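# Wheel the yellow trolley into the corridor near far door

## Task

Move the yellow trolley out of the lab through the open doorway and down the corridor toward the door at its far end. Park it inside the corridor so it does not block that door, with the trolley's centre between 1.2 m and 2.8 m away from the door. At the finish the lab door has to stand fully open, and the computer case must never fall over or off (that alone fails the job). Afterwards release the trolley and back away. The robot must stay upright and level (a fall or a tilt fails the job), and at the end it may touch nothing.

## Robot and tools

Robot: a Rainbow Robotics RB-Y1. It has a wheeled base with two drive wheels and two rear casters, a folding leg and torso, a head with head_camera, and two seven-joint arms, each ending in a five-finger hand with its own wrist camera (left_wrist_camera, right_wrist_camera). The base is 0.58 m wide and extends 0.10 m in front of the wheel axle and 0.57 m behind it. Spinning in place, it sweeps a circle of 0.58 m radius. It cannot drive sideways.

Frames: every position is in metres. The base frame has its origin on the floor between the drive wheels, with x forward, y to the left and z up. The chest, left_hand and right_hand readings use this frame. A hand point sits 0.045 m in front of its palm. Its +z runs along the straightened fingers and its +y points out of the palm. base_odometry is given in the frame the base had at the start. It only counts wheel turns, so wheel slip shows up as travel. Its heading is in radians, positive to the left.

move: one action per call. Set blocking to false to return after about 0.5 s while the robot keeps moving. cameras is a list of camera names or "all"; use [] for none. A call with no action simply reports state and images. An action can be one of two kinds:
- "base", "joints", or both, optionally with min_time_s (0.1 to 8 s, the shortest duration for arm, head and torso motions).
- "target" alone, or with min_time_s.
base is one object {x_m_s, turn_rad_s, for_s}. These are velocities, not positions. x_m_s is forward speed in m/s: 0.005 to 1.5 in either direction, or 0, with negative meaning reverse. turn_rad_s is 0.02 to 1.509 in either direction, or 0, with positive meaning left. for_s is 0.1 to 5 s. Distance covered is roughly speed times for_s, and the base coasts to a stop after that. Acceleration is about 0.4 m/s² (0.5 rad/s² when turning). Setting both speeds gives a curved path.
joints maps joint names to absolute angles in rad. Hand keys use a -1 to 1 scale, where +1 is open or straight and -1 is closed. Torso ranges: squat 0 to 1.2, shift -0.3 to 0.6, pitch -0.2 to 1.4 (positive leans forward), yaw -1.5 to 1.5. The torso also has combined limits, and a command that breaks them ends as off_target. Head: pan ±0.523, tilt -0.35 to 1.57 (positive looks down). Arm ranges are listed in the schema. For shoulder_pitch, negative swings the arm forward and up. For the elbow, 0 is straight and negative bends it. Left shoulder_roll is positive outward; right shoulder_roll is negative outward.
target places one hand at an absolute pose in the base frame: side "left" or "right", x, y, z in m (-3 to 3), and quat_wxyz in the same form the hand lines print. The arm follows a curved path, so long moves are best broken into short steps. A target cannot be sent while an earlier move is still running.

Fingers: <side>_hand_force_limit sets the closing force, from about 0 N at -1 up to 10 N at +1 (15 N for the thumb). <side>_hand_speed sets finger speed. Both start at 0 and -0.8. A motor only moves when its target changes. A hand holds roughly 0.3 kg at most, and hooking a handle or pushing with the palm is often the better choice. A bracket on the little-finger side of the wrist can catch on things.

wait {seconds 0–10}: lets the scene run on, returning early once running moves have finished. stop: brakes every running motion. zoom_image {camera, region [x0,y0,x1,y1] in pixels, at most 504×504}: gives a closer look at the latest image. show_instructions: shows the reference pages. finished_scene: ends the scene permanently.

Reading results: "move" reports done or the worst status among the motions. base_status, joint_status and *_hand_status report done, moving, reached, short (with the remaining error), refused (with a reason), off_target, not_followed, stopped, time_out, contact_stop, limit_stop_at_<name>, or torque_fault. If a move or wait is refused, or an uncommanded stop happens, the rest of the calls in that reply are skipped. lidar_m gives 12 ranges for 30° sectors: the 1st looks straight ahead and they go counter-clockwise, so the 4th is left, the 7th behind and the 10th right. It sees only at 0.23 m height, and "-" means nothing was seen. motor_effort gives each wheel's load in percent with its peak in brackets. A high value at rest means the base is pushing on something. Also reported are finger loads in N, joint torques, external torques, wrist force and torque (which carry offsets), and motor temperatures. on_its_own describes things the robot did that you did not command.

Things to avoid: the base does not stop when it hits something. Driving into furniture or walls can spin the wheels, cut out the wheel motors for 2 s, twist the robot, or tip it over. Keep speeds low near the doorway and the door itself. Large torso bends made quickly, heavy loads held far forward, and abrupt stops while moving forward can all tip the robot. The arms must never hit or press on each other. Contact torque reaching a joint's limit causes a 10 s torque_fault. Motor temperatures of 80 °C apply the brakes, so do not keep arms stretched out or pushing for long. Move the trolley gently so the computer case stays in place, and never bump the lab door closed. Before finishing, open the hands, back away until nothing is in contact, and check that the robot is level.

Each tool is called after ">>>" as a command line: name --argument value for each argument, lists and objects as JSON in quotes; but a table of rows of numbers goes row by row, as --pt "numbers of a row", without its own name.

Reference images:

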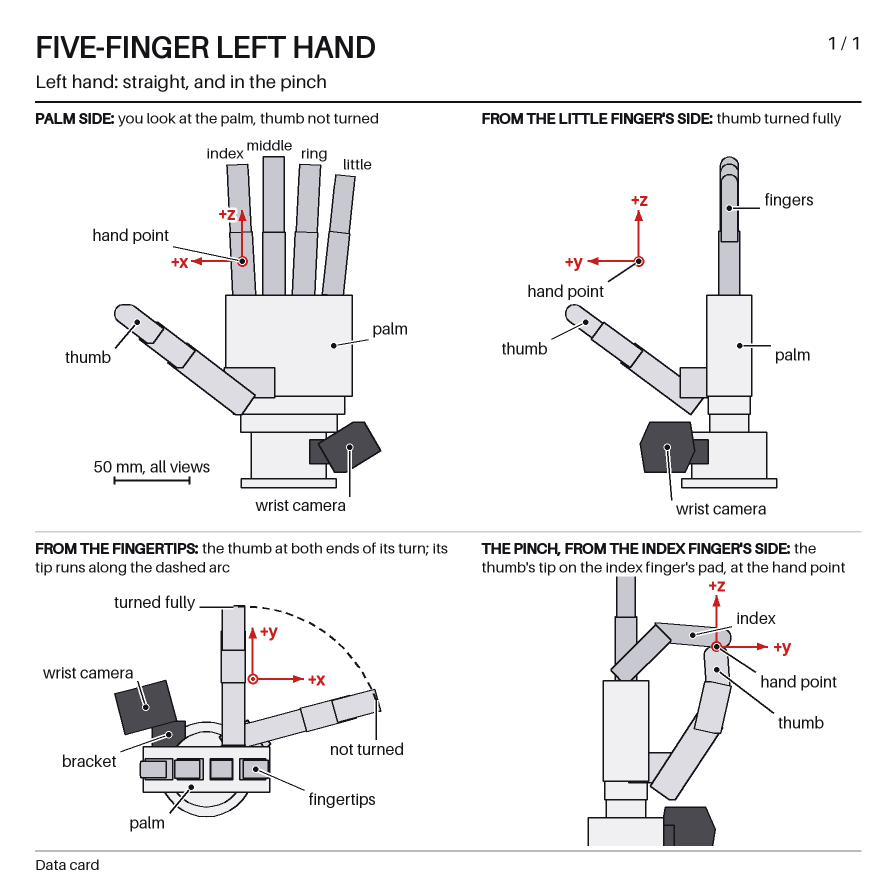

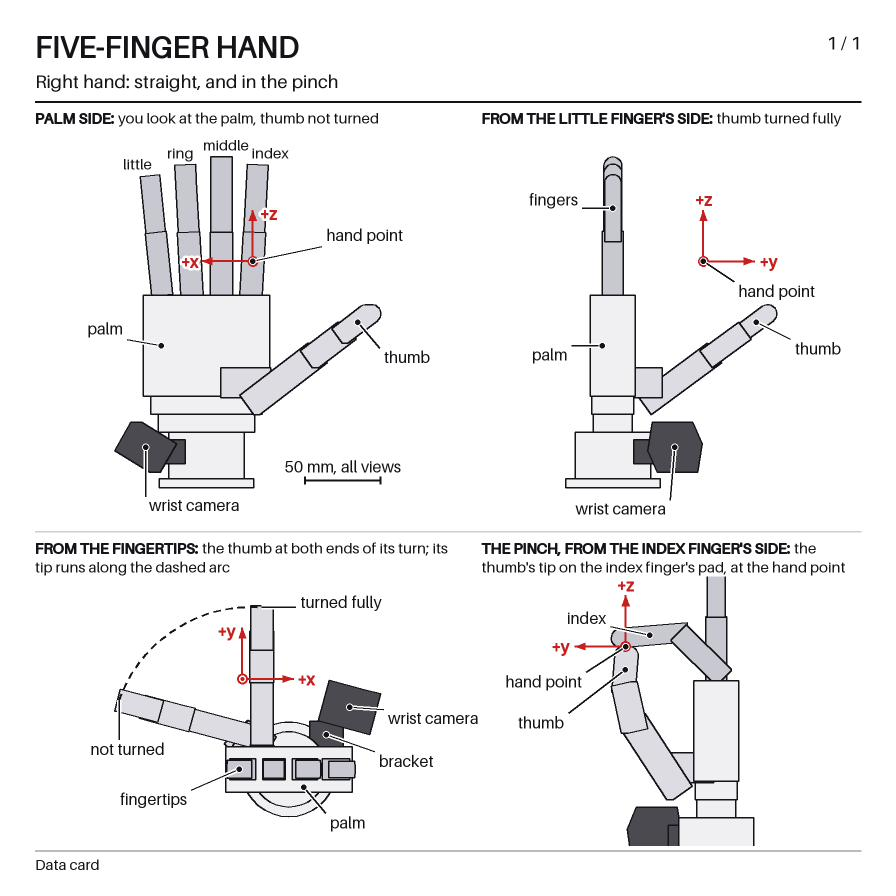

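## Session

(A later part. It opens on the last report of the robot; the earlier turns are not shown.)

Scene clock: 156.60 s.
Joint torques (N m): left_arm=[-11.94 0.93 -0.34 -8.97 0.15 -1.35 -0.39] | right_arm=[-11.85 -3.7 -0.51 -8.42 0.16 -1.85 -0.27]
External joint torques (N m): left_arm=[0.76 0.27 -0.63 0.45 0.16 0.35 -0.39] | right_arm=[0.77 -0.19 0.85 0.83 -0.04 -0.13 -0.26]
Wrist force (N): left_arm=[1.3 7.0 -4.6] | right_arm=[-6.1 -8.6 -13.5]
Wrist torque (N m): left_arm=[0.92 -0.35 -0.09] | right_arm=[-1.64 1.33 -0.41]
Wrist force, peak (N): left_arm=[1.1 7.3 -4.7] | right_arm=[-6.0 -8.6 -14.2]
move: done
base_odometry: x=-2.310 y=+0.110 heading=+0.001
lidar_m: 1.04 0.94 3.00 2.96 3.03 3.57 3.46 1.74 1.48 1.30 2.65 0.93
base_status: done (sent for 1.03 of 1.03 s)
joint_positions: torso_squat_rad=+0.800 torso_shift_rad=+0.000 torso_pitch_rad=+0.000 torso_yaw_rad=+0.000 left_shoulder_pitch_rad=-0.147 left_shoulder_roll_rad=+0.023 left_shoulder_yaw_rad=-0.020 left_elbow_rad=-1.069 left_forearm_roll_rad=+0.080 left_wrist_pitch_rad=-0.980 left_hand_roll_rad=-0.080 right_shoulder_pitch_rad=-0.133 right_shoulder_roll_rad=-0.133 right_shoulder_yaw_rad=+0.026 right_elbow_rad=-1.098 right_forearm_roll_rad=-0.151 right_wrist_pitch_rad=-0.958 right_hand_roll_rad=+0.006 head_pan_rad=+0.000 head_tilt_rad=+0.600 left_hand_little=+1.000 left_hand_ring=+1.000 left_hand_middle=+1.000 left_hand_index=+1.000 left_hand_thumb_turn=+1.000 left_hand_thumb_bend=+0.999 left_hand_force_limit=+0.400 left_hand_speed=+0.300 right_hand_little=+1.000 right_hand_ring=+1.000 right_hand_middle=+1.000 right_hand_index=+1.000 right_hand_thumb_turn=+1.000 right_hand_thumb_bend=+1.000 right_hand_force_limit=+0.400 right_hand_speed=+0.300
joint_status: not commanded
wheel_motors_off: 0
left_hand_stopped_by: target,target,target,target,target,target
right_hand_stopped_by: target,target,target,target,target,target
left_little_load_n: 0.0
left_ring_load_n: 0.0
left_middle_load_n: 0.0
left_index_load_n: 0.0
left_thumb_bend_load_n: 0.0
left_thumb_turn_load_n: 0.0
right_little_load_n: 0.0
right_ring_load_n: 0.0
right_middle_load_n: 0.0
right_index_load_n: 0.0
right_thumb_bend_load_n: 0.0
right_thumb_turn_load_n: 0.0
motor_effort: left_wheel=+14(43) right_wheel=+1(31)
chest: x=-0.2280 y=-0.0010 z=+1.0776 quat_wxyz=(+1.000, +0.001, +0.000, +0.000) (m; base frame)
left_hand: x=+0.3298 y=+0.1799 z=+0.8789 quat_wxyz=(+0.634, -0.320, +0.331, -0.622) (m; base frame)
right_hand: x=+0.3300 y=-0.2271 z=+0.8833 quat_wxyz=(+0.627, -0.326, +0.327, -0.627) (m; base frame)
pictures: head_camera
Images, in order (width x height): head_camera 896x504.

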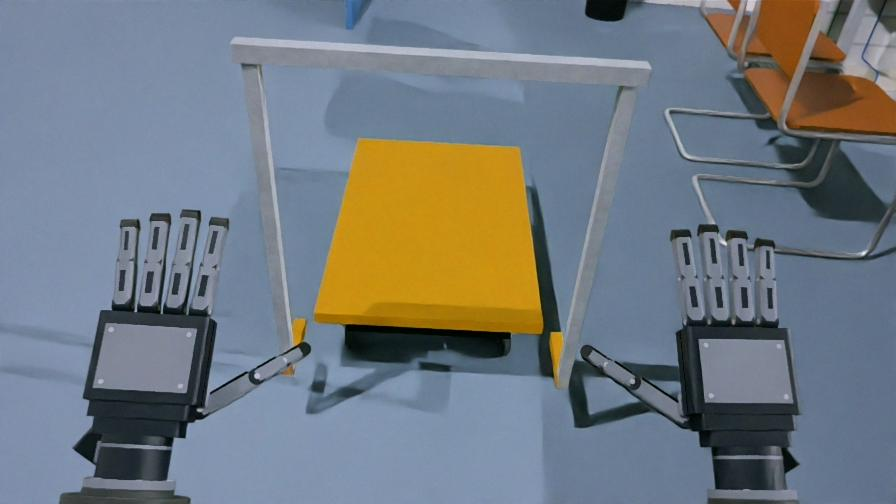

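>>> move --base '{"turn_rad_s": -0.2, "for_s": 0.42}'

>>> move --target '{"side": "right", "x": 0.33, "y": -0.175, "z": 0.882, "quat_wxyz": [0.6272, -0.3265, 0.3265, -0.6272]}'

>>> move --target '{"side": "left", "x": 0.33, "y": 0.175, "z": 0.882, "quat_wxyz": [0.6272, -0.3265, 0.3265, -0.6272]}'

>>> move --base '{"x_m_s": 0.3, "for_s": 1.33}'

>>> move --base '{"turn_rad_s": 0.2, "for_s": 0.58}' --cameras '["head_camera"]'

Scene clock: 159.70 s.
Joint torques (N m): left_arm=[-11.79 0.97 -0.48 -8.71 0.05 -1.32 -0.31] | right_arm=[-11.83 -3.7 -0.42 -8.5 0.25 -1.71 -0.27]
External joint torques (N m): left_arm=[0.91 0.32 -0.77 0.71 0.06 0.38 -0.31] | right_arm=[0.79 -0.2 0.94 0.75 0.06 0.01 -0.27]
Wrist force (N): left_arm=[1.3 7.1 -4.6] | right_arm=[-5.7 -8.0 -13.3]
Wrist torque (N m): left_arm=[0.94 -0.34 -0.09] | right_arm=[-1.58 1.27 -0.33]
Wrist force, peak (N): left_arm=[1.3 7.4 -4.7] | right_arm=[-6.2 -8.3 -14.2]
move: done
base_odometry: x=-2.310 y=+0.110 heading=-0.085
lidar_m: 0.93 0.94 3.51 2.96 3.04 3.59 3.47 2.23 1.48 1.30 1.45 2.16
base_status: done (sent for 0.43 of 0.43 s)
joint_positions: torso_squat_rad=+0.800 torso_shift_rad=+0.000 torso_pitch_rad=+0.000 torso_yaw_rad=+0.000 left_shoulder_pitch_rad=-0.147 left_shoulder_roll_rad=+0.023 left_shoulder_yaw_rad=-0.020 left_elbow_rad=-1.069 left_forearm_roll_rad=+0.080 left_wrist_pitch_rad=-0.980 left_hand_roll_rad=-0.080 right_shoulder_pitch_rad=-0.133 right_shoulder_roll_rad=-0.133 right_shoulder_yaw_rad=+0.026 right_elbow_rad=-1.098 right_forearm_roll_rad=-0.151 right_wrist_pitch_rad=-0.958 right_hand_roll_rad=+0.006 head_pan_rad=+0.000 head_tilt_rad=+0.600 left_hand_little=+1.000 left_hand_ring=+1.000 left_hand_middle=+1.000 left_hand_index=+1.000 left_hand_thumb_turn=+1.000 left_hand_thumb_bend=+0.999 left_hand_force_limit=+0.400 left_hand_speed=+0.300 right_hand_little=+1.000 right_hand_ring=+1.000 right_hand_middle=+1.000 right_hand_index=+1.000 right_hand_thumb_turn=+1.000 right_hand_thumb_bend=+1.000 right_hand_force_limit=+0.400 right_hand_speed=+0.300
joint_status: not commanded
wheel_motors_off: 0
left_hand_stopped_by: target,target,target,target,target,target
right_hand_stopped_by: target,target,target,target,target,target
left_little_load_n: 0.0
left_ring_load_n: 0.0
left_middle_load_n: 0.0
left_index_load_n: 0.0
left_thumb_bend_load_n: 0.0
left_thumb_turn_load_n: 0.0
right_little_load_n: 0.0
right_ring_load_n: 0.0
right_middle_load_n: 0.0
right_index_load_n: 0.0
right_thumb_bend_load_n: 0.0
right_thumb_turn_load_n: 0.0
motor_effort: left_wheel=+13(37) right_wheel=+1(19)
chest: x=-0.2280 y=-0.0010 z=+1.0776 quat_wxyz=(+1.000, +0.001, +0.000, +0.000) (m; base frame)
left_hand: x=+0.3298 y=+0.1799 z=+0.8789 quat_wxyz=(+0.634, -0.320, +0.331, -0.622) (m; base frame)
right_hand: x=+0.3300 y=-0.2271 z=+0.8833 quat_wxyz=(+0.627, -0.326, +0.327, -0.627) (m; base frame)
pictures: none

Scene clock: 160.40 s.
Joint torques (N m): left_arm=[-12.02 0.83 -0.26 -8.93 0.16 -1.42 -0.33] | right_arm=[-11.46 -1.75 -0.11 -8.98 0.22 -1.9 -0.18]
External joint torques (N m): left_arm=[0.68 0.17 -0.55 0.49 0.17 0.28 -0.33] | right_arm=[1.19 -1.01 0.21 0.38 -0.11 -0.18 -0.18]
Wrist force (N): left_arm=[1.4 7.1 -4.5] | right_arm=[-5.7 -8.0 -13.9]
Wrist torque (N m): left_arm=[0.92 -0.36 -0.08] | right_arm=[-1.50 1.25 -0.27]
Wrist force, peak (N): left_arm=[1.1 7.4 -4.7] | right_arm=[-6.3 -8.0 -14.0]
move: done
base_odometry: x=-2.310 y=+0.110 heading=-0.085
lidar_m: 0.94 0.93 3.50 2.96 3.03 3.60 3.47 2.22 1.48 1.31 1.45 2.15
base_status: not commanded
joint_positions: torso_squat_rad=+0.800 torso_shift_rad=+0.000 torso_pitch_rad=+0.000 torso_yaw_rad=+0.000 left_shoulder_pitch_rad=-0.147 left_shoulder_roll_rad=+0.023 left_shoulder_yaw_rad=-0.020 left_elbow_rad=-1.069 left_forearm_roll_rad=+0.080 left_wrist_pitch_rad=-0.980 left_hand_roll_rad=-0.080 right_shoulder_pitch_rad=-0.138 right_shoulder_roll_rad=-0.029 right_shoulder_yaw_rad=+0.057 right_elbow_rad=-1.100 right_forearm_roll_rad=-0.127 right_wrist_pitch_rad=-0.956 right_hand_roll_rad=+0.100 head_pan_rad=+0.000 head_tilt_rad=+0.600 left_hand_little=+1.000 left_hand_ring=+1.000 left_hand_middle=+1.000 left_hand_index=+1.000 left_hand_thumb_turn=+1.000 left_hand_thumb_bend=+0.999 left_hand_force_limit=+0.400 left_hand_speed=+0.300 right_hand_little=+1.000 right_hand_ring=+1.000 right_hand_middle=+1.000 right_hand_index=+1.000 right_hand_thumb_turn=+1.000 right_hand_thumb_bend=+1.000 right_hand_force_limit=+0.400 right_hand_speed=+0.300
joint_status: all done
wheel_motors_off: 0
left_hand_stopped_by: target,target,target,target,target,target
right_hand_stopped_by: target,target,target,target,target,target
left_little_load_n: 0.0
left_ring_load_n: 0.0
left_middle_load_n: -0.5
left_index_load_n: 0.0
left_thumb_bend_load_n: 0.0
left_thumb_turn_load_n: 0.0
right_little_load_n: 0.0
right_ring_load_n: 0.0
right_middle_load_n: 0.0
right_index_load_n: 0.0
right_thumb_bend_load_n: 0.0
right_thumb_turn_load_n: -0.5
motor_effort: left_wheel=+15(15) right_wheel=+1(1)
chest: x=-0.2280 y=-0.0010 z=+1.0776 quat_wxyz=(+1.000, +0.001, +0.000, +0.000) (m; base frame)
left_hand: x=+0.3298 y=+0.1799 z=+0.8789 quat_wxyz=(+0.634, -0.320, +0.331, -0.622) (m; base frame)
right_hand: x=+0.3300 y=-0.1749 z=+0.8821 quat_wxyz=(+0.627, -0.327, +0.327, -0.627) (m; base frame)
right_hand_status: reached (checked arc, planned for 0.4 s): 0 mm and 0.0 deg off.
pictures: none

Scene clock: 160.93 s.
Joint torques (N m): left_arm=[-11.17 -0.52 -1.7 -9.18 0.06 -1.28 -0.15] | right_arm=[-11.64 -1.83 -0.05 -9.04 0.37 -1.9 -0.13]
External joint torques (N m): left_arm=[1.48 -0.9 -1.89 0.32 0.09 0.42 -0.16] | right_arm=[1.01 -1.08 0.26 0.32 0.04 -0.19 -0.12]
Wrist force (N): left_arm=[1.1 7.2 -4.7] | right_arm=[-5.2 -8.2 -13.5]
Wrist torque (N m): left_arm=[0.95 -0.32 -0.09] | right_arm=[-1.60 1.20 -0.26]
Wrist force, peak (N): left_arm=[1.0 7.9 -5.2] | right_arm=[-6.3 -8.5 -13.8]
move: done
base_odometry: x=-2.310 y=+0.110 heading=-0.085
lidar_m: 0.94 0.93 3.50 2.96 3.03 3.59 3.47 2.23 1.48 1.30 1.45 2.16
base_status: not commanded
joint_positions: torso_squat_rad=+0.800 torso_shift_rad=+0.000 torso_pitch_rad=+0.000 torso_yaw_rad=+0.000 left_shoulder_pitch_rad=-0.141 left_shoulder_roll_rad=+0.013 left_shoulder_yaw_rad=-0.024 left_elbow_rad=-1.092 left_forearm_roll_rad=+0.085 left_wrist_pitch_rad=-0.961 left_hand_roll_rad=-0.073 right_shoulder_pitch_rad=-0.138 right_shoulder_roll_rad=-0.029 right_shoulder_yaw_rad=+0.057 right_elbow_rad=-1.100 right_forearm_roll_rad=-0.127 right_wrist_pitch_rad=-0.956 right_hand_roll_rad=+0.100 head_pan_rad=+0.000 head_tilt_rad=+0.600 left_hand_little=+1.000 left_hand_ring=+1.000 left_hand_middle=+1.000 left_hand_index=+1.000 left_hand_thumb_turn=+1.000 left_hand_thumb_bend=+0.999 left_hand_force_limit=+0.400 left_hand_speed=+0.300 right_hand_little=+1.000 right_hand_ring=+1.000 right_hand_middle=+1.000 right_hand_index=+1.000 right_hand_thumb_turn=+1.000 right_hand_thumb_bend=+1.000 right_hand_force_limit=+0.400 right_hand_speed=+0.300
joint_status: all done
wheel_motors_off: 0
left_hand_stopped_by: target,target,target,target,target,target
right_hand_stopped_by: target,target,target,target,target,target
left_little_load_n: 0.0
left_ring_load_n: 0.0
left_middle_load_n: 0.0
left_index_load_n: 0.0
left_thumb_bend_load_n: 0.0
left_thumb_turn_load_n: 0.0
right_little_load_n: 0.0
right_ring_load_n: 0.0
right_middle_load_n: 0.0
right_index_load_n: 0.0
right_thumb_bend_load_n: 0.0
right_thumb_turn_load_n: 0.0
motor_effort: left_wheel=+14(16) right_wheel=+1(1)
chest: x=-0.2280 y=-0.0010 z=+1.0776 quat_wxyz=(+1.000, +0.001, +0.000, +0.000) (m; base frame)
left_hand: x=+0.3301 y=+0.1752 z=+0.8822 quat_wxyz=(+0.628, -0.326, +0.326, -0.627) (m; base frame)
left_hand_status: reached (checked arc, planned for 0.2 s): 0 mm and 0.1 deg off.
right_hand: x=+0.3300 y=-0.1750 z=+0.8821 quat_wxyz=(+0.627, -0.327, +0.327, -0.627) (m; base frame)
pictures: none

Scene clock: 163.33 s.
Joint torques (N m): left_arm=[-11.67 -0.29 -1.59 -9.05 0.12 -1.31 -0.11] | right_arm=[-11.04 -1.45 -0.17 -8.93 0.25 -1.91 -0.12]
External joint torques (N m): left_arm=[0.98 -0.67 -1.79 0.45 0.16 0.39 -0.11] | right_arm=[1.61 -0.7 0.14 0.43 -0.08 -0.19 -0.12]
Wrist force (N): left_arm=[1.1 7.2 -4.5] | right_arm=[-5.3 -7.9 -13.3]
Wrist torque (N m): left_arm=[0.94 -0.31 -0.09] | right_arm=[-1.59 1.20 -0.20]
Wrist force, peak (N): left_arm=[1.1 7.6 -4.4] | right_arm=[-5.9 -8.2 -14.5]
move: done
base_odometry: x=-1.912 y=+0.076 heading=-0.085
lidar_m: 0.64 0.58 3.30 3.44 3.06 4.00 3.88 2.56 1.38 1.41 2.47 0.56
base_status: done (sent for 1.33 of 1.33 s)
joint_positions: torso_squat_rad=+0.800 torso_shift_rad=+0.000 torso_pitch_rad=+0.000 torso_yaw_rad=+0.000 left_shoulder_pitch_rad=-0.141 left_shoulder_roll_rad=+0.013 left_shoulder_yaw_rad=-0.024 left_elbow_rad=-1.092 left_forearm_roll_rad=+0.085 left_wrist_pitch_rad=-0.961 left_hand_roll_rad=-0.073 right_shoulder_pitch_rad=-0.139 right_shoulder_roll_rad=-0.029 right_shoulder_yaw_rad=+0.057 right_elbow_rad=-1.100 right_forearm_roll_rad=-0.127 right_wrist_pitch_rad=-0.956 right_hand_roll_rad=+0.100 head_pan_rad=+0.000 head_tilt_rad=+0.600 left_hand_little=+1.000 left_hand_ring=+1.000 left_hand_middle=+1.000 left_hand_index=+1.000 left_hand_thumb_turn=+1.000 left_hand_thumb_bend=+0.999 left_hand_force_limit=+0.400 left_hand_speed=+0.300 right_hand_little=+1.000 right_hand_ring=+1.000 right_hand_middle=+1.000 right_hand_index=+1.000 right_hand_thumb_turn=+1.000 right_hand_thumb_bend=+1.000 right_hand_force_limit=+0.400 right_hand_speed=+0.300
joint_status: not commanded
wheel_motors_off: 0
left_hand_stopped_by: target,target,target,target,target,target
right_hand_stopped_by: target,target,target,target,target,target
left_little_load_n: 0.0
left_ring_load_n: 0.0
left_middle_load_n: 0.0
left_index_load_n: 0.0
left_thumb_bend_load_n: 0.0
left_thumb_turn_load_n: -0.5
right_little_load_n: 0.0
right_ring_load_n: 0.0
right_middle_load_n: 0.0
right_index_load_n: 0.0
right_thumb_bend_load_n: 0.0
right_thumb_turn_load_n: 0.0
motor_effort: left_wheel=-2(47) right_wheel=+2(34)
chest: x=-0.2280 y=-0.0010 z=+1.0776 quat_wxyz=(+1.000, +0.001, +0.000, +0.000) (m; base frame)
left_hand: x=+0.3301 y=+0.1752 z=+0.8821 quat_wxyz=(+0.628, -0.326, +0.326, -0.627) (m; base frame)
right_hand: x=+0.3300 y=-0.1750 z=+0.8821 quat_wxyz=(+0.627, -0.327, +0.327, -0.627) (m; base frame)
pictures: none

Scene clock: 164.63 s.
Joint torques (N m): left_arm=[-11.97 -0.25 -1.24 -9.14 -0.02 -1.19 -0.14] | right_arm=[-11.26 -1.54 0.16 -8.9 0.33 -1.8 -0.13]
External joint torques (N m): left_arm=[0.68 -0.63 -1.44 0.36 0.01 0.51 -0.14] | right_arm=[1.39 -0.79 0.47 0.46 0 -0.09 -0.13]
Wrist force (N): left_arm=[1.1 7.2 -4.6] | right_arm=[-5.8 -8.3 -13.8]
Wrist torque (N m): left_arm=[0.96 -0.31 -0.10] | right_arm=[-1.62 1.26 -0.29]
Wrist force, peak (N): left_arm=[1.2 7.3 -4.6] | right_arm=[-6.1 -8.7 -14.0]
move: done
base_odometry: x=-1.912 y=+0.076 heading=+0.027
lidar_m: 0.64 0.58 2.58 2.49 3.19 3.96 3.86 2.03 1.58 1.42 1.84 0.56
base_status: done (sent for 0.57 of 0.57 s)
joint_positions: torso_squat_rad=+0.800 torso_shift_rad=+0.000 torso_pitch_rad=+0.000 torso_yaw_rad=+0.000 left_shoulder_pitch_rad=-0.141 left_shoulder_roll_rad=+0.013 left_shoulder_yaw_rad=-0.024 left_elbow_rad=-1.092 left_forearm_roll_rad=+0.085 left_wrist_pitch_rad=-0.961 left_hand_roll_rad=-0.073 right_shoulder_pitch_rad=-0.139 right_shoulder_roll_rad=-0.029 right_shoulder_yaw_rad=+0.057 right_elbow_rad=-1.100 right_forearm_roll_rad=-0.127 right_wrist_pitch_rad=-0.956 right_hand_roll_rad=+0.100 head_pan_rad=+0.000 head_tilt_rad=+0.600 left_hand_little=+1.000 left_hand_ring=+1.000 left_hand_middle=+1.000 left_hand_index=+1.000 left_hand_thumb_turn=+1.000 left_hand_thumb_bend=+0.999 left_hand_force_limit=+0.400 left_hand_speed=+0.300 right_hand_little=+1.000 right_hand_ring=+1.000 right_hand_middle=+1.000 right_hand_index=+1.000 right_hand_thumb_turn=+1.000 right_hand_thumb_bend=+1.000 right_hand_force_limit=+0.400 right_hand_speed=+0.300
joint_status: not commanded
wheel_motors_off: 0
left_hand_stopped_by: target,target,target,target,target,target
right_hand_stopped_by: target,target,target,target,target,target
left_little_load_n: 0.0
left_ring_load_n: 0.0
left_middle_load_n: 0.0
left_index_load_n: 0.0
left_thumb_bend_load_n: 0.0
left_thumb_turn_load_n: -0.5
right_little_load_n: 0.0
right_ring_load_n: 0.0
right_middle_load_n: 0.0
right_index_load_n: 0.0
right_thumb_bend_load_n: 0.0
right_thumb_turn_load_n: -0.5
motor_effort: left_wheel=-14(37) right_wheel=+0(28)
chest: x=-0.2280 y=-0.0010 z=+1.0776 quat_wxyz=(+1.000, +0.001, +0.000, +0.000) (m; base frame)
left_hand: x=+0.3301 y=+0.1752 z=+0.8821 quat_wxyz=(+0.628, -0.326, +0.326, -0.627) (m; base frame)
right_hand: x=+0.3300 y=-0.1750 z=+0.8821 quat_wxyz=(+0.627, -0.327, +0.327, -0.627) (m; base frame)
pictures: head_camera
Images, in order (width x height): head_camera 896x504.

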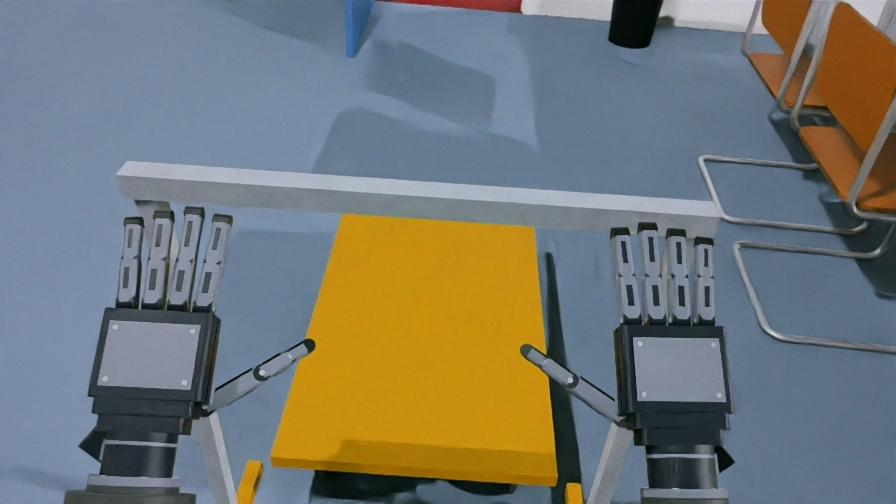

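>>> move --base '{"x_m_s": 0.1, "turn_rad_s": 0.02, "for_s": 0.4}'

>>> move --base '{"x_m_s": 0.1, "for_s": 1.35}' --cameras '["head_camera"]'

Scene clock: 166.20 s.
Joint torques (N m): left_arm=[-11.83 -0.57 -1.49 -9.11 0.04 -1.13 -0.06] | right_arm=[-11.13 -1.54 -0.09 -8.93 0.37 -1.82 -0.11]
External joint torques (N m): left_arm=[0.82 -0.95 -1.69 0.39 0.08 0.56 -0.06] | right_arm=[1.52 -0.8 0.22 0.43 0.04 -0.1 -0.11]
Wrist force (N): left_arm=[1.0 7.3 -4.6] | right_arm=[-5.3 -7.5 -13.1]
Wrist torque (N m): left_arm=[0.97 -0.31 -0.11] | right_arm=[-1.52 1.18 -0.25]
Wrist force, peak (N): left_arm=[1.2 7.2 -4.8] | right_arm=[-5.8 -9.2 -13.6]
move: done
base_odometry: x=-1.872 y=+0.078 heading=+0.036
lidar_m: 0.60 0.56 3.28 2.93 3.19 4.01 3.90 2.60 5.67 1.42 2.64 0.51
base_status: done (sent for 0.4 of 0.4 s)
joint_positions: torso_squat_rad=+0.800 torso_shift_rad=+0.000 torso_pitch_rad=+0.000 torso_yaw_rad=+0.000 left_shoulder_pitch_rad=-0.141 left_shoulder_roll_rad=+0.013 left_shoulder_yaw_rad=-0.024 left_elbow_rad=-1.092 left_forearm_roll_rad=+0.085 left_wrist_pitch_rad=-0.961 left_hand_roll_rad=-0.073 right_shoulder_pitch_rad=-0.139 right_shoulder_roll_rad=-0.029 right_shoulder_yaw_rad=+0.057 right_elbow_rad=-1.100 right_forearm_roll_rad=-0.127 right_wrist_pitch_rad=-0.956 right_hand_roll_rad=+0.100 head_pan_rad=+0.000 head_tilt_rad=+0.600 left_hand_little=+1.000 left_hand_ring=+1.000 left_hand_middle=+1.000 left_hand_index=+1.000 left_hand_thumb_turn=+1.000 left_hand_thumb_bend=+0.999 left_hand_force_limit=+0.400 left_hand_speed=+0.300 right_hand_little=+1.000 right_hand_ring=+1.000 right_hand_middle=+1.000 right_hand_index=+1.000 right_hand_thumb_turn=+1.000 right_hand_thumb_bend=+1.000 right_hand_force_limit=+0.400 right_hand_speed=+0.300
joint_status: not commanded
wheel_motors_off: 0
left_hand_stopped_by: target,target,target,target,target,target
right_hand_stopped_by: target,target,target,target,target,target
left_little_load_n: 0.0
left_ring_load_n: 0.0
left_middle_load_n: -0.5
left_index_load_n: 0.0
left_thumb_bend_load_n: 0.0
left_thumb_turn_load_n: 0.0
right_little_load_n: -0.5
right_ring_load_n: 0.0
right_middle_load_n: 0.0
right_index_load_n: 0.0
right_thumb_bend_load_n: 0.0
right_thumb_turn_load_n: 0.0
motor_effort: left_wheel=+6(32) right_wheel=-3(36)
chest: x=-0.2280 y=-0.0010 z=+1.0776 quat_wxyz=(+1.000, +0.001, +0.000, +0.000) (m; base frame)
left_hand: x=+0.3301 y=+0.1752 z=+0.8821 quat_wxyz=(+0.628, -0.326, +0.326, -0.627) (m; base frame)
right_hand: x=+0.3300 y=-0.1750 z=+0.8821 quat_wxyz=(+0.627, -0.327, +0.327, -0.627) (m; base frame)
pictures: none

Scene clock: 168.50 s.
Joint torques (N m): left_arm=[-11.76 -0.27 -1.41 -9.25 0.08 -1.23 0] | right_arm=[-11.34 -1.58 0.35 -8.86 0.26 -1.84 -0.12]
External joint torques (N m): left_arm=[0.89 -0.65 -1.6 0.25 0.11 0.47 0] | right_arm=[1.31 -0.83 0.67 0.5 -0.07 -0.12 -0.12]
Wrist force (N): left_arm=[1.2 7.2 -4.6] | right_arm=[-5.9 -8.2 -13.2]
Wrist torque (N m): left_arm=[0.95 -0.33 -0.09] | right_arm=[-1.63 1.25 -0.30]
Wrist force, peak (N): left_arm=[1.4 7.3 -4.8] | right_arm=[-6.4 -8.5 -14.1]
move: done
base_odometry: x=-1.735 y=+0.083 heading=+0.036
lidar_m: 0.46 0.44 3.20 2.91 3.12 4.13 4.04 1.70 1.46 1.45 1.74 0.41
base_status: done (sent for 1.37 of 1.37 s)
joint_positions: torso_squat_rad=+0.800 torso_shift_rad=+0.000 torso_pitch_rad=+0.000 torso_yaw_rad=+0.000 left_shoulder_pitch_rad=-0.141 left_shoulder_roll_rad=+0.013 left_shoulder_yaw_rad=-0.024 left_elbow_rad=-1.092 left_forearm_roll_rad=+0.085 left_wrist_pitch_rad=-0.961 left_hand_roll_rad=-0.073 right_shoulder_pitch_rad=-0.139 right_shoulder_roll_rad=-0.029 right_shoulder_yaw_rad=+0.057 right_elbow_rad=-1.100 right_forearm_roll_rad=-0.127 right_wrist_pitch_rad=-0.956 right_hand_roll_rad=+0.100 head_pan_rad=+0.000 head_tilt_rad=+0.600 left_hand_little=+1.000 left_hand_ring=+1.000 left_hand_middle=+1.000 left_hand_index=+1.000 left_hand_thumb_turn=+1.000 left_hand_thumb_bend=+0.999 left_hand_force_limit=+0.400 left_hand_speed=+0.300 right_hand_little=+1.000 right_hand_ring=+1.000 right_hand_middle=+1.000 right_hand_index=+1.000 right_hand_thumb_turn=+1.000 right_hand_thumb_bend=+1.000 right_hand_force_limit=+0.400 right_hand_speed=+0.300
joint_status: not commanded
wheel_motors_off: 0
left_hand_stopped_by: target,target,target,target,target,target
right_hand_stopped_by: target,target,target,target,target,target
left_little_load_n: 0.0
left_ring_load_n: 0.0
left_middle_load_n: 0.0
left_index_load_n: 0.0
left_thumb_bend_load_n: 0.0
left_thumb_turn_load_n: 0.0
right_little_load_n: 0.0
right_ring_load_n: 0.0
right_middle_load_n: 0.0
right_index_load_n: 0.0
right_thumb_bend_load_n: 0.0
right_thumb_turn_load_n: -0.5
motor_effort: left_wheel=+2(48) right_wheel=-7(19)
chest: x=-0.2280 y=-0.0010 z=+1.0776 quat_wxyz=(+1.000, +0.001, +0.000, +0.000) (m; base frame)
left_hand: x=+0.3301 y=+0.1752 z=+0.8821 quat_wxyz=(+0.628, -0.326, +0.326, -0.627) (m; base frame)
right_hand: x=+0.3300 y=-0.1750 z=+0.8821 quat_wxyz=(+0.627, -0.327, +0.327, -0.627) (m; base frame)
pictures: head_camera
Images, in order (width x height): head_camera 896x504.

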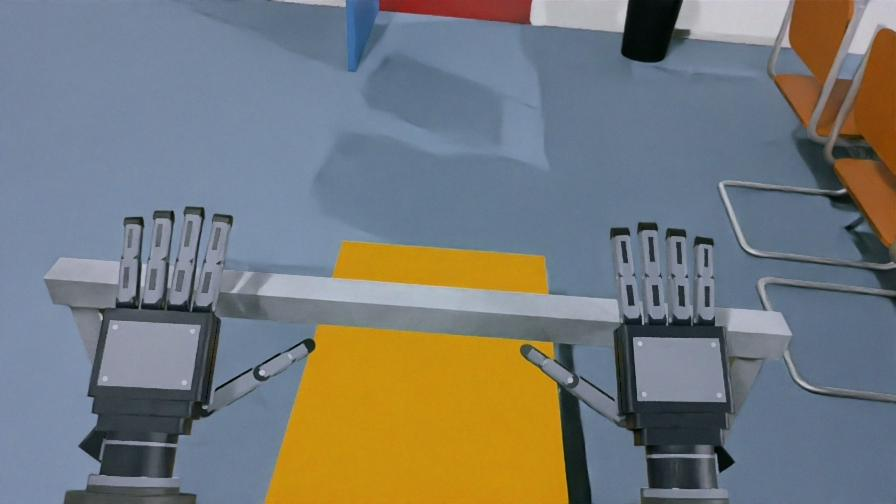

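>>> move --base '{"x_m_s": 0.1, "for_s": 0.7}' --cameras '["head_camera"]'

Scene clock: 170.23 s.
Joint torques (N m): left_arm=[-12.05 -0.34 -1.6 -9 0.01 -1.18 -0.04] | right_arm=[-11.97 -1.32 -2.39 -8.88 0.12 -1.69 0.32]
External joint torques (N m): left_arm=[0.6 -0.72 -1.79 0.5 0.04 0.52 -0.04] | right_arm=[0.68 -0.58 -2.08 0.47 -0.21 0.03 0.32]
Wrist force (N): left_arm=[1.1 7.0 -4.5] | right_arm=[-6.7 -8.3 -12.6]
Wrist torque (N m): left_arm=[0.91 -0.32 -0.09] | right_arm=[-1.67 1.38 -0.34]
Wrist force, peak (N): left_arm=[1.3 7.3 -4.9] | right_arm=[0.2 -48.4 -66.6]
move: done
base_odometry: x=-1.665 y=+0.085 heading=+0.037
lidar_m: 0.50 0.47 3.17 2.46 3.12 4.20 4.11 1.90 1.47 2.19 2.01 0.43
base_status: done (sent for 0.7 of 0.7 s)
joint_positions: torso_squat_rad=+0.800 torso_shift_rad=+0.000 torso_pitch_rad=+0.000 torso_yaw_rad=+0.000 left_shoulder_pitch_rad=-0.141 left_shoulder_roll_rad=+0.013 left_shoulder_yaw_rad=-0.024 left_elbow_rad=-1.092 left_forearm_roll_rad=+0.085 left_wrist_pitch_rad=-0.961 left_hand_roll_rad=-0.073 right_shoulder_pitch_rad=-0.138 right_shoulder_roll_rad=-0.029 right_shoulder_yaw_rad=+0.058 right_elbow_rad=-1.100 right_forearm_roll_rad=-0.127 right_wrist_pitch_rad=-0.956 right_hand_roll_rad=+0.100 head_pan_rad=+0.000 head_tilt_rad=+0.600 left_hand_little=+1.000 left_hand_ring=+1.000 left_hand_middle=+1.000 left_hand_index=+1.000 left_hand_thumb_turn=+1.000 left_hand_thumb_bend=+0.999 left_hand_force_limit=+0.400 left_hand_speed=+0.300 right_hand_little=+1.000 right_hand_ring=+1.000 right_hand_middle=+1.000 right_hand_index=+1.000 right_hand_thumb_turn=+1.000 right_hand_thumb_bend=+1.000 right_hand_force_limit=+0.400 right_hand_speed=+0.300
joint_status: not commanded
wheel_motors_off: 0
left_hand_stopped_by: target,target,target,target,target,target
right_hand_stopped_by: target,target,target,target,target,target
left_little_load_n: 0.0
left_ring_load_n: 0.0
left_middle_load_n: 0.0
left_index_load_n: 0.0
left_thumb_bend_load_n: 0.0
left_thumb_turn_load_n: 0.0
right_little_load_n: 0.0
right_ring_load_n: 0.0
right_middle_load_n: 0.0
right_index_load_n: 0.0
right_thumb_bend_load_n: 0.0
right_thumb_turn_load_n: 0.0
motor_effort: left_wheel=+4(33) right_wheel=-6(22)
chest: x=-0.2280 y=-0.0010 z=+1.0776 quat_wxyz=(+1.000, +0.001, +0.000, +0.000) (m; base frame)
left_hand: x=+0.3301 y=+0.1752 z=+0.8821 quat_wxyz=(+0.627, -0.326, +0.326, -0.627) (m; base frame)
right_hand: x=+0.3299 y=-0.1748 z=+0.8821 quat_wxyz=(+0.627, -0.327, +0.326, -0.627) (m; base frame)
pictures: head_camera
Images, in order (width x height): head_camera 896x504.

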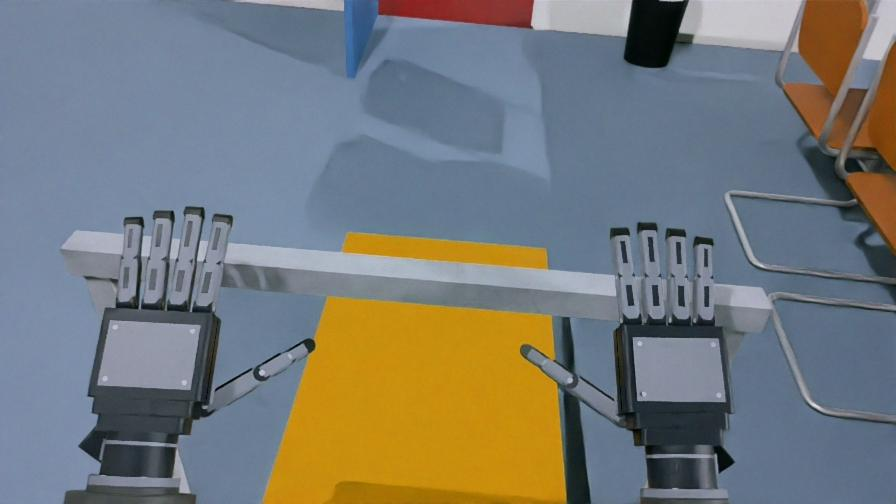

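>>> move --base '{"x_m_s": 0.05, "turn_rad_s": 0.02, "for_s": 1.0}' --cameras '["head_camera"]'

Scene clock: 172.50 s.
Joint torques (N m): left_arm=[-11.7 -0.15 -1.27 -9.29 -0.04 -1.27 -0.05] | right_arm=[-12.92 -1.35 -2.45 -8.87 0.21 -1.51 0.33]
External joint torques (N m): left_arm=[0.95 -0.53 -1.46 0.21 0 0.43 -0.05] | right_arm=[-0.27 -0.61 -2.13 0.49 -0.12 0.21 0.33]
Wrist force (N): left_arm=[1.3 7.2 -4.6] | right_arm=[-6.0 -8.3 -12.5]
Wrist torque (N m): left_arm=[0.94 -0.34 -0.09] | right_arm=[-1.67 1.30 -0.29]
Wrist force, peak (N): left_arm=[1.4 7.4 -4.8] | right_arm=[-4.1 -25.1 -34.4]
move: done
base_odometry: x=-1.615 y=+0.088 heading=+0.055
lidar_m: 0.46 0.44 3.14 2.89 3.13 4.25 4.15 1.94 1.48 6.17 0.41 0.40
base_status: done (sent for 1 of 1 s)
joint_positions: torso_squat_rad=+0.800 torso_shift_rad=+0.000 torso_pitch_rad=+0.000 torso_yaw_rad=+0.000 left_shoulder_pitch_rad=-0.141 left_shoulder_roll_rad=+0.013 left_shoulder_yaw_rad=-0.024 left_elbow_rad=-1.092 left_forearm_roll_rad=+0.085 left_wrist_pitch_rad=-0.961 left_hand_roll_rad=-0.073 right_shoulder_pitch_rad=-0.138 right_shoulder_roll_rad=-0.029 right_shoulder_yaw_rad=+0.058 right_elbow_rad=-1.100 right_forearm_roll_rad=-0.127 right_wrist_pitch_rad=-0.956 right_hand_roll_rad=+0.100 head_pan_rad=+0.000 head_tilt_rad=+0.600 left_hand_little=+1.000 left_hand_ring=+1.000 left_hand_middle=+1.000 left_hand_index=+1.000 left_hand_thumb_turn=+1.000 left_hand_thumb_bend=+0.999 left_hand_force_limit=+0.400 left_hand_speed=+0.300 right_hand_little=+1.000 right_hand_ring=+1.000 right_hand_middle=+1.000 right_hand_index=+1.000 right_hand_thumb_turn=+1.000 right_hand_thumb_bend=+1.000 right_hand_force_limit=+0.400 right_hand_speed=+0.300
joint_status: not commanded
wheel_motors_off: 0
left_hand_stopped_by: target,target,target,target,target,target
right_hand_stopped_by: target,target,target,target,target,target
left_little_load_n: 0.0
left_ring_load_n: 0.0
left_middle_load_n: 0.0
left_index_load_n: 0.0
left_thumb_bend_load_n: 0.0
left_thumb_turn_load_n: 0.0
right_little_load_n: 0.0
right_ring_load_n: 0.0
right_middle_load_n: 0.0
right_index_load_n: 0.0
right_thumb_bend_load_n: 0.0
right_thumb_turn_load_n: -0.5
motor_effort: left_wheel=-13(26) right_wheel=+14(34)
chest: x=-0.2280 y=-0.0010 z=+1.0776 quat_wxyz=(+1.000, +0.001, +0.000, +0.000) (m; base frame)
left_hand: x=+0.3301 y=+0.1752 z=+0.8821 quat_wxyz=(+0.628, -0.326, +0.326, -0.627) (m; base frame)
right_hand: x=+0.3299 y=-0.1748 z=+0.8820 quat_wxyz=(+0.627, -0.327, +0.327, -0.627) (m; base frame)
pictures: head_camera
Images, in order (width x height): head_camera 896x504.

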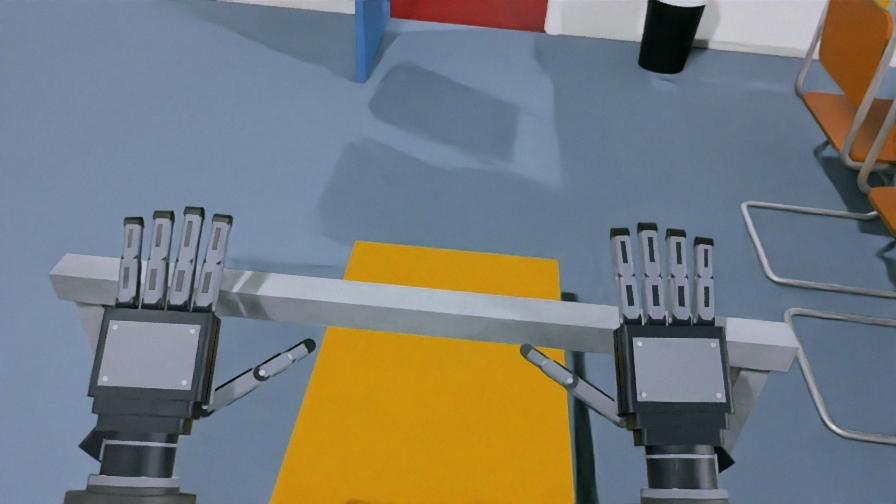

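>>> move --joints '{"right_hand_speed": 0.0, "right_hand_thumb_turn": -1, "right_hand_force_limit": 0.2}'

>>> move --joints '{"right_hand_speed": -0.5, "right_hand_index": -1, "right_hand_middle": -1, "right_hand_ring": -1, "right_hand_little": -1}'

>>> move --base '{"x_m_s": 0.1, "for_s": 2.5}' --joints '{"right_hand_speed": -0.4, "right_hand_thumb_bend": -1}' --cameras '["head_camera"]'

Scene clock: 174.77 s.
Joint torques (N m): left_arm=[-11.73 -0.38 -1.21 -9.2 -0.03 -1.17 -0.09] | right_arm=[-12.77 -1.32 -2.04 -9.05 0.14 -1.62 0.28]
External joint torques (N m): left_arm=[0.92 -0.76 -1.4 0.3 0.01 0.53 -0.09] | right_arm=[-0.12 -0.57 -1.72 0.31 -0.2 0.1 0.27]
Wrist force (N): left_arm=[1.3 7.1 -4.5] | right_arm=[-6.7 -8.1 -12.3]
Wrist torque (N m): left_arm=[0.93 -0.34 -0.08] | right_arm=[-1.67 1.42 -0.30]
Wrist force, peak (N): left_arm=[1.3 7.3 -4.5] | right_arm=[-6.8 -9.1 -13.0]
move: done
base_odometry: x=-1.615 y=+0.088 heading=+0.055
lidar_m: 0.45 0.43 3.14 2.89 3.13 4.25 4.16 1.94 1.48 6.16 0.41 0.40
base_status: not commanded
joint_positions: torso_squat_rad=+0.800 torso_shift_rad=+0.000 torso_pitch_rad=+0.000 torso_yaw_rad=+0.000 left_shoulder_pitch_rad=-0.141 left_shoulder_roll_rad=+0.013 left_shoulder_yaw_rad=-0.024 left_elbow_rad=-1.092 left_forearm_roll_rad=+0.085 left_wrist_pitch_rad=-0.961 left_hand_roll_rad=-0.073 right_shoulder_pitch_rad=-0.138 right_shoulder_roll_rad=-0.029 right_shoulder_yaw_rad=+0.058 right_elbow_rad=-1.100 right_forearm_roll_rad=-0.127 right_wrist_pitch_rad=-0.956 right_hand_roll_rad=+0.100 head_pan_rad=+0.000 head_tilt_rad=+0.600 left_hand_little=+1.000 left_hand_ring=+1.000 left_hand_middle=+1.000 left_hand_index=+1.000 left_hand_thumb_turn=+1.000 left_hand_thumb_bend=+0.999 left_hand_force_limit=+0.400 left_hand_speed=+0.300 right_hand_little=+1.000 right_hand_ring=+1.000 right_hand_middle=+1.000 right_hand_index=+1.000 right_hand_thumb_turn=-1.000 right_hand_thumb_bend=+1.000 right_hand_force_limit=+0.200 right_hand_speed=+0.000
joint_status: all done
wheel_motors_off: 0
left_hand_stopped_by: target,target,target,target,target,target
right_hand_stopped_by: target,target,target,target,target,target
left_little_load_n: 0.0
left_ring_load_n: 0.0
left_middle_load_n: 0.0
left_index_load_n: 0.0
left_thumb_bend_load_n: 0.0
left_thumb_turn_load_n: 0.0
right_little_load_n: 0.0
right_ring_load_n: 0.0
right_middle_load_n: 0.0
right_index_load_n: 0.0
right_thumb_bend_load_n: 0.0
right_thumb_turn_load_n: 0.0
motor_effort: left_wheel=-14(17) right_wheel=+14(14)
chest: x=-0.2280 y=-0.0010 z=+1.0776 quat_wxyz=(+1.000, +0.001, +0.000, +0.000) (m; base frame)
left_hand: x=+0.3301 y=+0.1752 z=+0.8821 quat_wxyz=(+0.628, -0.326, +0.326, -0.627) (m; base frame)
right_hand: x=+0.3299 y=-0.1748 z=+0.8820 quat_wxyz=(+0.627, -0.327, +0.327, -0.627) (m; base frame)
pictures: none

Scene clock: 176.53 s.
Joint torques (N m): left_arm=[-11.95 -0.13 -1.56 -9.14 0.08 -1.18 -0.1] | right_arm=[-8.5 -1.48 -1.41 -6.8 0.27 -1.43 0.24]
External joint torques (N m): left_arm=[0.7 -0.51 -1.76 0.36 0.12 0.52 -0.1] | right_arm=[4.18 -0.72 -1.09 2.57 -0.08 0.29 0.24]
Wrist force (N): left_arm=[1.1 7.1 -4.5] | right_arm=[-5.9 -8.3 -8.8]
Wrist torque (N m): left_arm=[0.92 -0.31 -0.10] | right_arm=[-1.63 1.11 -0.33]
Wrist force, peak (N): left_arm=[1.4 7.4 -4.8] | right_arm=[-6.5 -9.2 -12.9]
move: off_target
base_odometry: x=-1.615 y=+0.088 heading=+0.055
lidar_m: 0.45 0.44 3.14 2.89 3.13 4.24 4.16 1.95 1.49 6.17 0.40 0.40
base_status: not commanded
joint_positions: torso_squat_rad=+0.800 torso_shift_rad=+0.000 torso_pitch_rad=+0.000 torso_yaw_rad=+0.000 left_shoulder_pitch_rad=-0.141 left_shoulder_roll_rad=+0.013 left_shoulder_yaw_rad=-0.024 left_elbow_rad=-1.092 left_forearm_roll_rad=+0.085 left_wrist_pitch_rad=-0.961 left_hand_roll_rad=-0.073 right_shoulder_pitch_rad=-0.139 right_shoulder_roll_rad=-0.029 right_shoulder_yaw_rad=+0.058 right_elbow_rad=-1.101 right_forearm_roll_rad=-0.127 right_wrist_pitch_rad=-0.956 right_hand_roll_rad=+0.100 head_pan_rad=+0.000 head_tilt_rad=+0.600 left_hand_little=+1.000 left_hand_ring=+1.000 left_hand_middle=+1.000 left_hand_index=+1.000 left_hand_thumb_turn=+1.000 left_hand_thumb_bend=+0.999 left_hand_force_limit=+0.400 left_hand_speed=+0.300 right_hand_little=-0.328 right_hand_ring=-0.238 right_hand_middle=-0.189 right_hand_index=-0.100 right_hand_thumb_turn=-1.000 right_hand_thumb_bend=+1.000 right_hand_force_limit=+0.200 right_hand_speed=-0.500
joint_status: right_hand_little off_target (ended at -0.328, target -1.000); right_hand_ring off_target (ended at -0.238, target -1.000); right_hand_middle off_target (ended at -0.189, target -1.000); right_hand_index off_target (ended at -0.100, target -1.000); the others done
wheel_motors_off: 0
left_hand_stopped_by: target,target,target,target,target,target
right_hand_stopped_by: force,force,force,force,target,target
left_little_load_n: 0.0
left_ring_load_n: 0.0
left_middle_load_n: 0.0
left_index_load_n: 0.0
left_thumb_bend_load_n: 0.0
left_thumb_turn_load_n: -0.5
right_little_load_n: 4.5
right_ring_load_n: 0.0
right_middle_load_n: 0.0
right_index_load_n: 0.0
right_thumb_bend_load_n: 0.0
right_thumb_turn_load_n: 0.0
motor_effort: left_wheel=-15(16) right_wheel=+13(14)
chest: x=-0.2280 y=-0.0010 z=+1.0776 quat_wxyz=(+1.000, +0.001, +0.000, +0.000) (m; base frame)
left_hand: x=+0.3300 y=+0.1752 z=+0.8821 quat_wxyz=(+0.628, -0.326, +0.326, -0.627) (m; base frame)
right_hand: x=+0.3302 y=-0.1746 z=+0.8828 quat_wxyz=(+0.628, -0.326, +0.326, -0.627) (m; base frame)
pictures: none

Scene clock: 179.77 s.
Joint torques (N m): left_arm=[-12.1 -0.45 0.58 -9.38 0.15 -1.48 -0.4] | right_arm=[-12.43 0.32 1.81 -9.6 0.62 -2.44 -0.2]
External joint torques (N m): left_arm=[0.55 -0.82 0.38 0.12 0.19 0.22 -0.41] | right_arm=[0.22 1.1 2.14 -0.24 0.27 -0.72 -0.21]
Wrist force (N): left_arm=[1.2 7.3 -4.5] | right_arm=[-6.2 -6.6 -14.2]
Wrist torque (N m): left_arm=[0.97 -0.32 -0.12] | right_arm=[-1.59 1.40 -0.33]
Wrist force, peak (N): left_arm=[1.6 -1.6 -34.1] | right_arm=[-5.4 -41.7 -22.7]
move: off_target
base_odometry: x=-1.366 y=+0.102 heading=+0.056
lidar_m: 0.45 0.43 3.02 2.44 3.21 4.50 4.40 2.15 1.59 7.30 0.38 0.39
base_status: done (sent for 2.5 of 2.5 s)
joint_positions: torso_squat_rad=+0.800 torso_shift_rad=+0.000 torso_pitch_rad=+0.000 torso_yaw_rad=+0.000 left_shoulder_pitch_rad=-0.141 left_shoulder_roll_rad=+0.013 left_shoulder_yaw_rad=-0.025 left_elbow_rad=-1.091 left_forearm_roll_rad=+0.085 left_wrist_pitch_rad=-0.961 left_hand_roll_rad=-0.072 right_shoulder_pitch_rad=-0.138 right_shoulder_roll_rad=-0.029 right_shoulder_yaw_rad=+0.057 right_elbow_rad=-1.100 right_forearm_roll_rad=-0.127 right_wrist_pitch_rad=-0.956 right_hand_roll_rad=+0.100 head_pan_rad=+0.000 head_tilt_rad=+0.600 left_hand_little=+1.000 left_hand_ring=+1.000 left_hand_middle=+1.000 left_hand_index=+1.000 left_hand_thumb_turn=+1.000 left_hand_thumb_bend=+0.999 left_hand_force_limit=+0.400 left_hand_speed=+0.300 right_hand_little=-0.329 right_hand_ring=-0.238 right_hand_middle=-0.189 right_hand_index=-0.100 right_hand_thumb_turn=-1.000 right_hand_thumb_bend=+0.181 right_hand_force_limit=+0.200 right_hand_speed=-0.400
joint_status: right_hand_thumb_bend off_target (ended at +0.181, target -1.000); the others done
wheel_motors_off: 0
left_hand_stopped_by: target,target,target,target,target,target
right_hand_stopped_by: force,force,force,force,force,target
left_little_load_n: 0.0
left_ring_load_n: 0.0
left_middle_load_n: 0.0
left_index_load_n: 0.0
left_thumb_bend_load_n: 0.0
left_thumb_turn_load_n: 0.0
right_little_load_n: 0.0
right_ring_load_n: 0.0
right_middle_load_n: 0.0
right_index_load_n: 0.0
right_thumb_bend_load_n: 2.5
right_thumb_turn_load_n: 0.0
motor_effort: left_wheel=+4(46) right_wheel=-4(34)
chest: x=-0.2280 y=-0.0010 z=+1.0776 quat_wxyz=(+1.000, +0.001, +0.000, +0.000) (m; base frame)
left_hand: x=+0.3301 y=+0.1749 z=+0.8820 quat_wxyz=(+0.627, -0.326, +0.326, -0.628) (m; base frame)
right_hand: x=+0.3300 y=-0.1754 z=+0.8818 quat_wxyz=(+0.627, -0.327, +0.327, -0.627) (m; base frame)
pictures: head_camera
Images, in order (width x height): head_camera 896x504.

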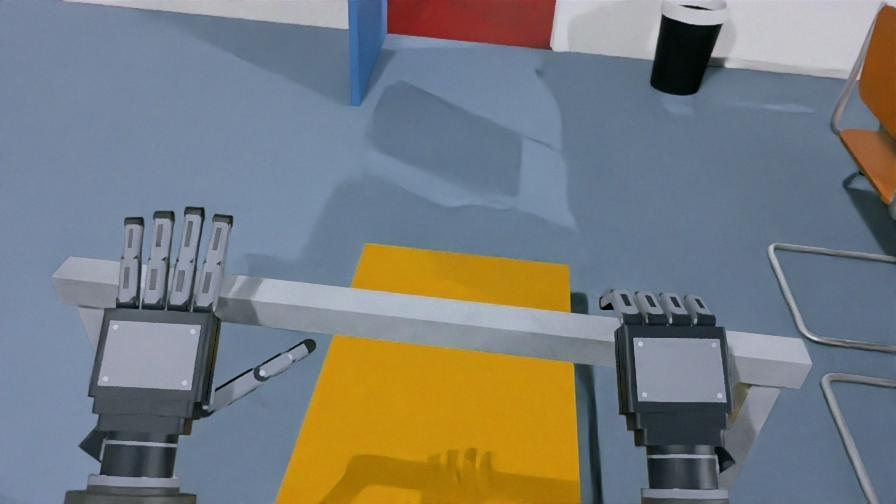

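>>> zoom_image --camera "head_camera" --region '[40, 190, 340, 420]'

>>> zoom_image --camera "head_camera" --region '[560, 230, 860, 460]'

Scaled by 1.680 from the camera's 896x504 image, which has a finer 1280x720 frame.

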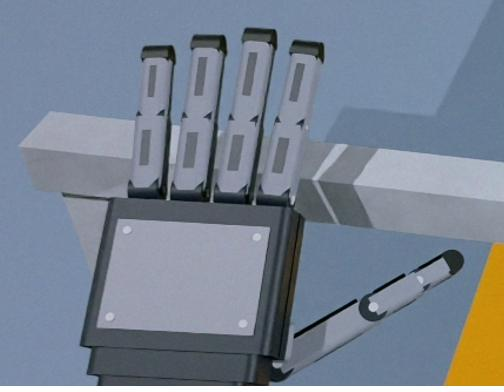

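Scaled by 1.680 from the camera's 896x504 image, which has a finer 1280x720 frame.

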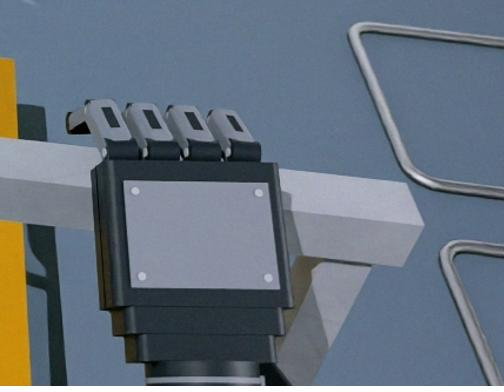

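>>> move --base '{"turn_rad_s": -0.15, "for_s": 0.47}' --joints '{"left_hand_speed": 0.0, "left_hand_thumb_turn": -1}' --cameras '["head_camera"]'

Scene clock: 186.53 s.
Joint torques (N m): left_arm=[-12.06 -0.42 0.17 -9.45 0.1 -1.42 -0.37] | right_arm=[-13.4 -1.32 -0.75 -13.86 0.04 -6.13 -0.28]
External joint torques (N m): left_arm=[0.59 -0.81 -0.02 0.05 0.15 0.28 -0.36] | right_arm=[-0.77 -0.56 -0.44 -4.5 -0.3 -4.4 -0.29]
Wrist force (N): left_arm=[0.9 7.2 -4.5] | right_arm=[-9.4 6.8 -13.2]
Wrist torque (N m): left_arm=[0.94 -0.28 -0.14] | right_arm=[-1.38 1.39 -0.12]
Wrist force, peak (N): left_arm=[1.2 7.5 -4.7] | right_arm=[-11.4 6.0 -13.1]
move: done
base_odometry: x=-1.365 y=+0.102 heading=-0.013
lidar_m: 0.44 0.43 0.43 2.44 3.21 4.49 4.41 2.14 1.59 2.39 1.56 0.38
base_status: done (sent for 0.47 of 0.47 s)
joint_positions: torso_squat_rad=+0.800 torso_shift_rad=+0.000 torso_pitch_rad=+0.000 torso_yaw_rad=+0.000 left_shoulder_pitch_rad=-0.141 left_shoulder_roll_rad=+0.013 left_shoulder_yaw_rad=-0.025 left_elbow_rad=-1.091 left_forearm_roll_rad=+0.085 left_wrist_pitch_rad=-0.961 left_hand_roll_rad=-0.072 right_shoulder_pitch_rad=-0.138 right_shoulder_roll_rad=-0.029 right_shoulder_yaw_rad=+0.057 right_elbow_rad=-1.099 right_forearm_roll_rad=-0.127 right_wrist_pitch_rad=-0.955 right_hand_roll_rad=+0.100 head_pan_rad=+0.000 head_tilt_rad=+0.600 left_hand_little=+1.000 left_hand_ring=+1.000 left_hand_middle=+1.000 left_hand_index=+1.000 left_hand_thumb_turn=-1.000 left_hand_thumb_bend=+0.999 left_hand_force_limit=+0.400 left_hand_speed=+0.000 right_hand_little=-0.329 right_hand_ring=-0.238 right_hand_middle=-0.189 right_hand_index=-0.100 right_hand_thumb_turn=-1.000 right_hand_thumb_bend=+0.184 right_hand_force_limit=+0.200 right_hand_speed=-0.400
joint_status: all done
wheel_motors_off: 0
left_hand_stopped_by: target,target,target,target,target,target
right_hand_stopped_by: force,force,force,force,force,target
left_little_load_n: 0.0
left_ring_load_n: 0.0
left_middle_load_n: 0.0
left_index_load_n: 0.0
left_thumb_bend_load_n: 0.0
left_thumb_turn_load_n: 0.0
right_little_load_n: -0.5
right_ring_load_n: 0.0
right_middle_load_n: 0.0
right_index_load_n: 0.0
right_thumb_bend_load_n: 23.0
right_thumb_turn_load_n: 6.0
motor_effort: left_wheel=+7(32) right_wheel=-20(33)
chest: x=-0.2278 y=-0.0010 z=+1.0776 quat_wxyz=(+1.000, +0.001, +0.000, +0.000) (m; base frame)
left_hand: x=+0.3301 y=+0.1750 z=+0.8819 quat_wxyz=(+0.627, -0.326, +0.326, -0.627) (m; base frame)
right_hand: x=+0.3301 y=-0.1750 z=+0.8807 quat_wxyz=(+0.627, -0.328, +0.328, -0.627) (m; base frame)
pictures: head_camera
Images, in order (width x height): head_camera 896x504.

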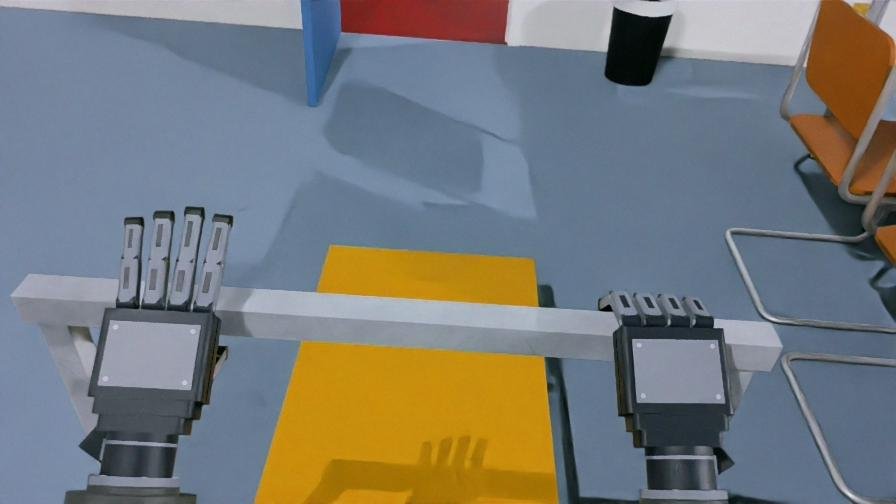

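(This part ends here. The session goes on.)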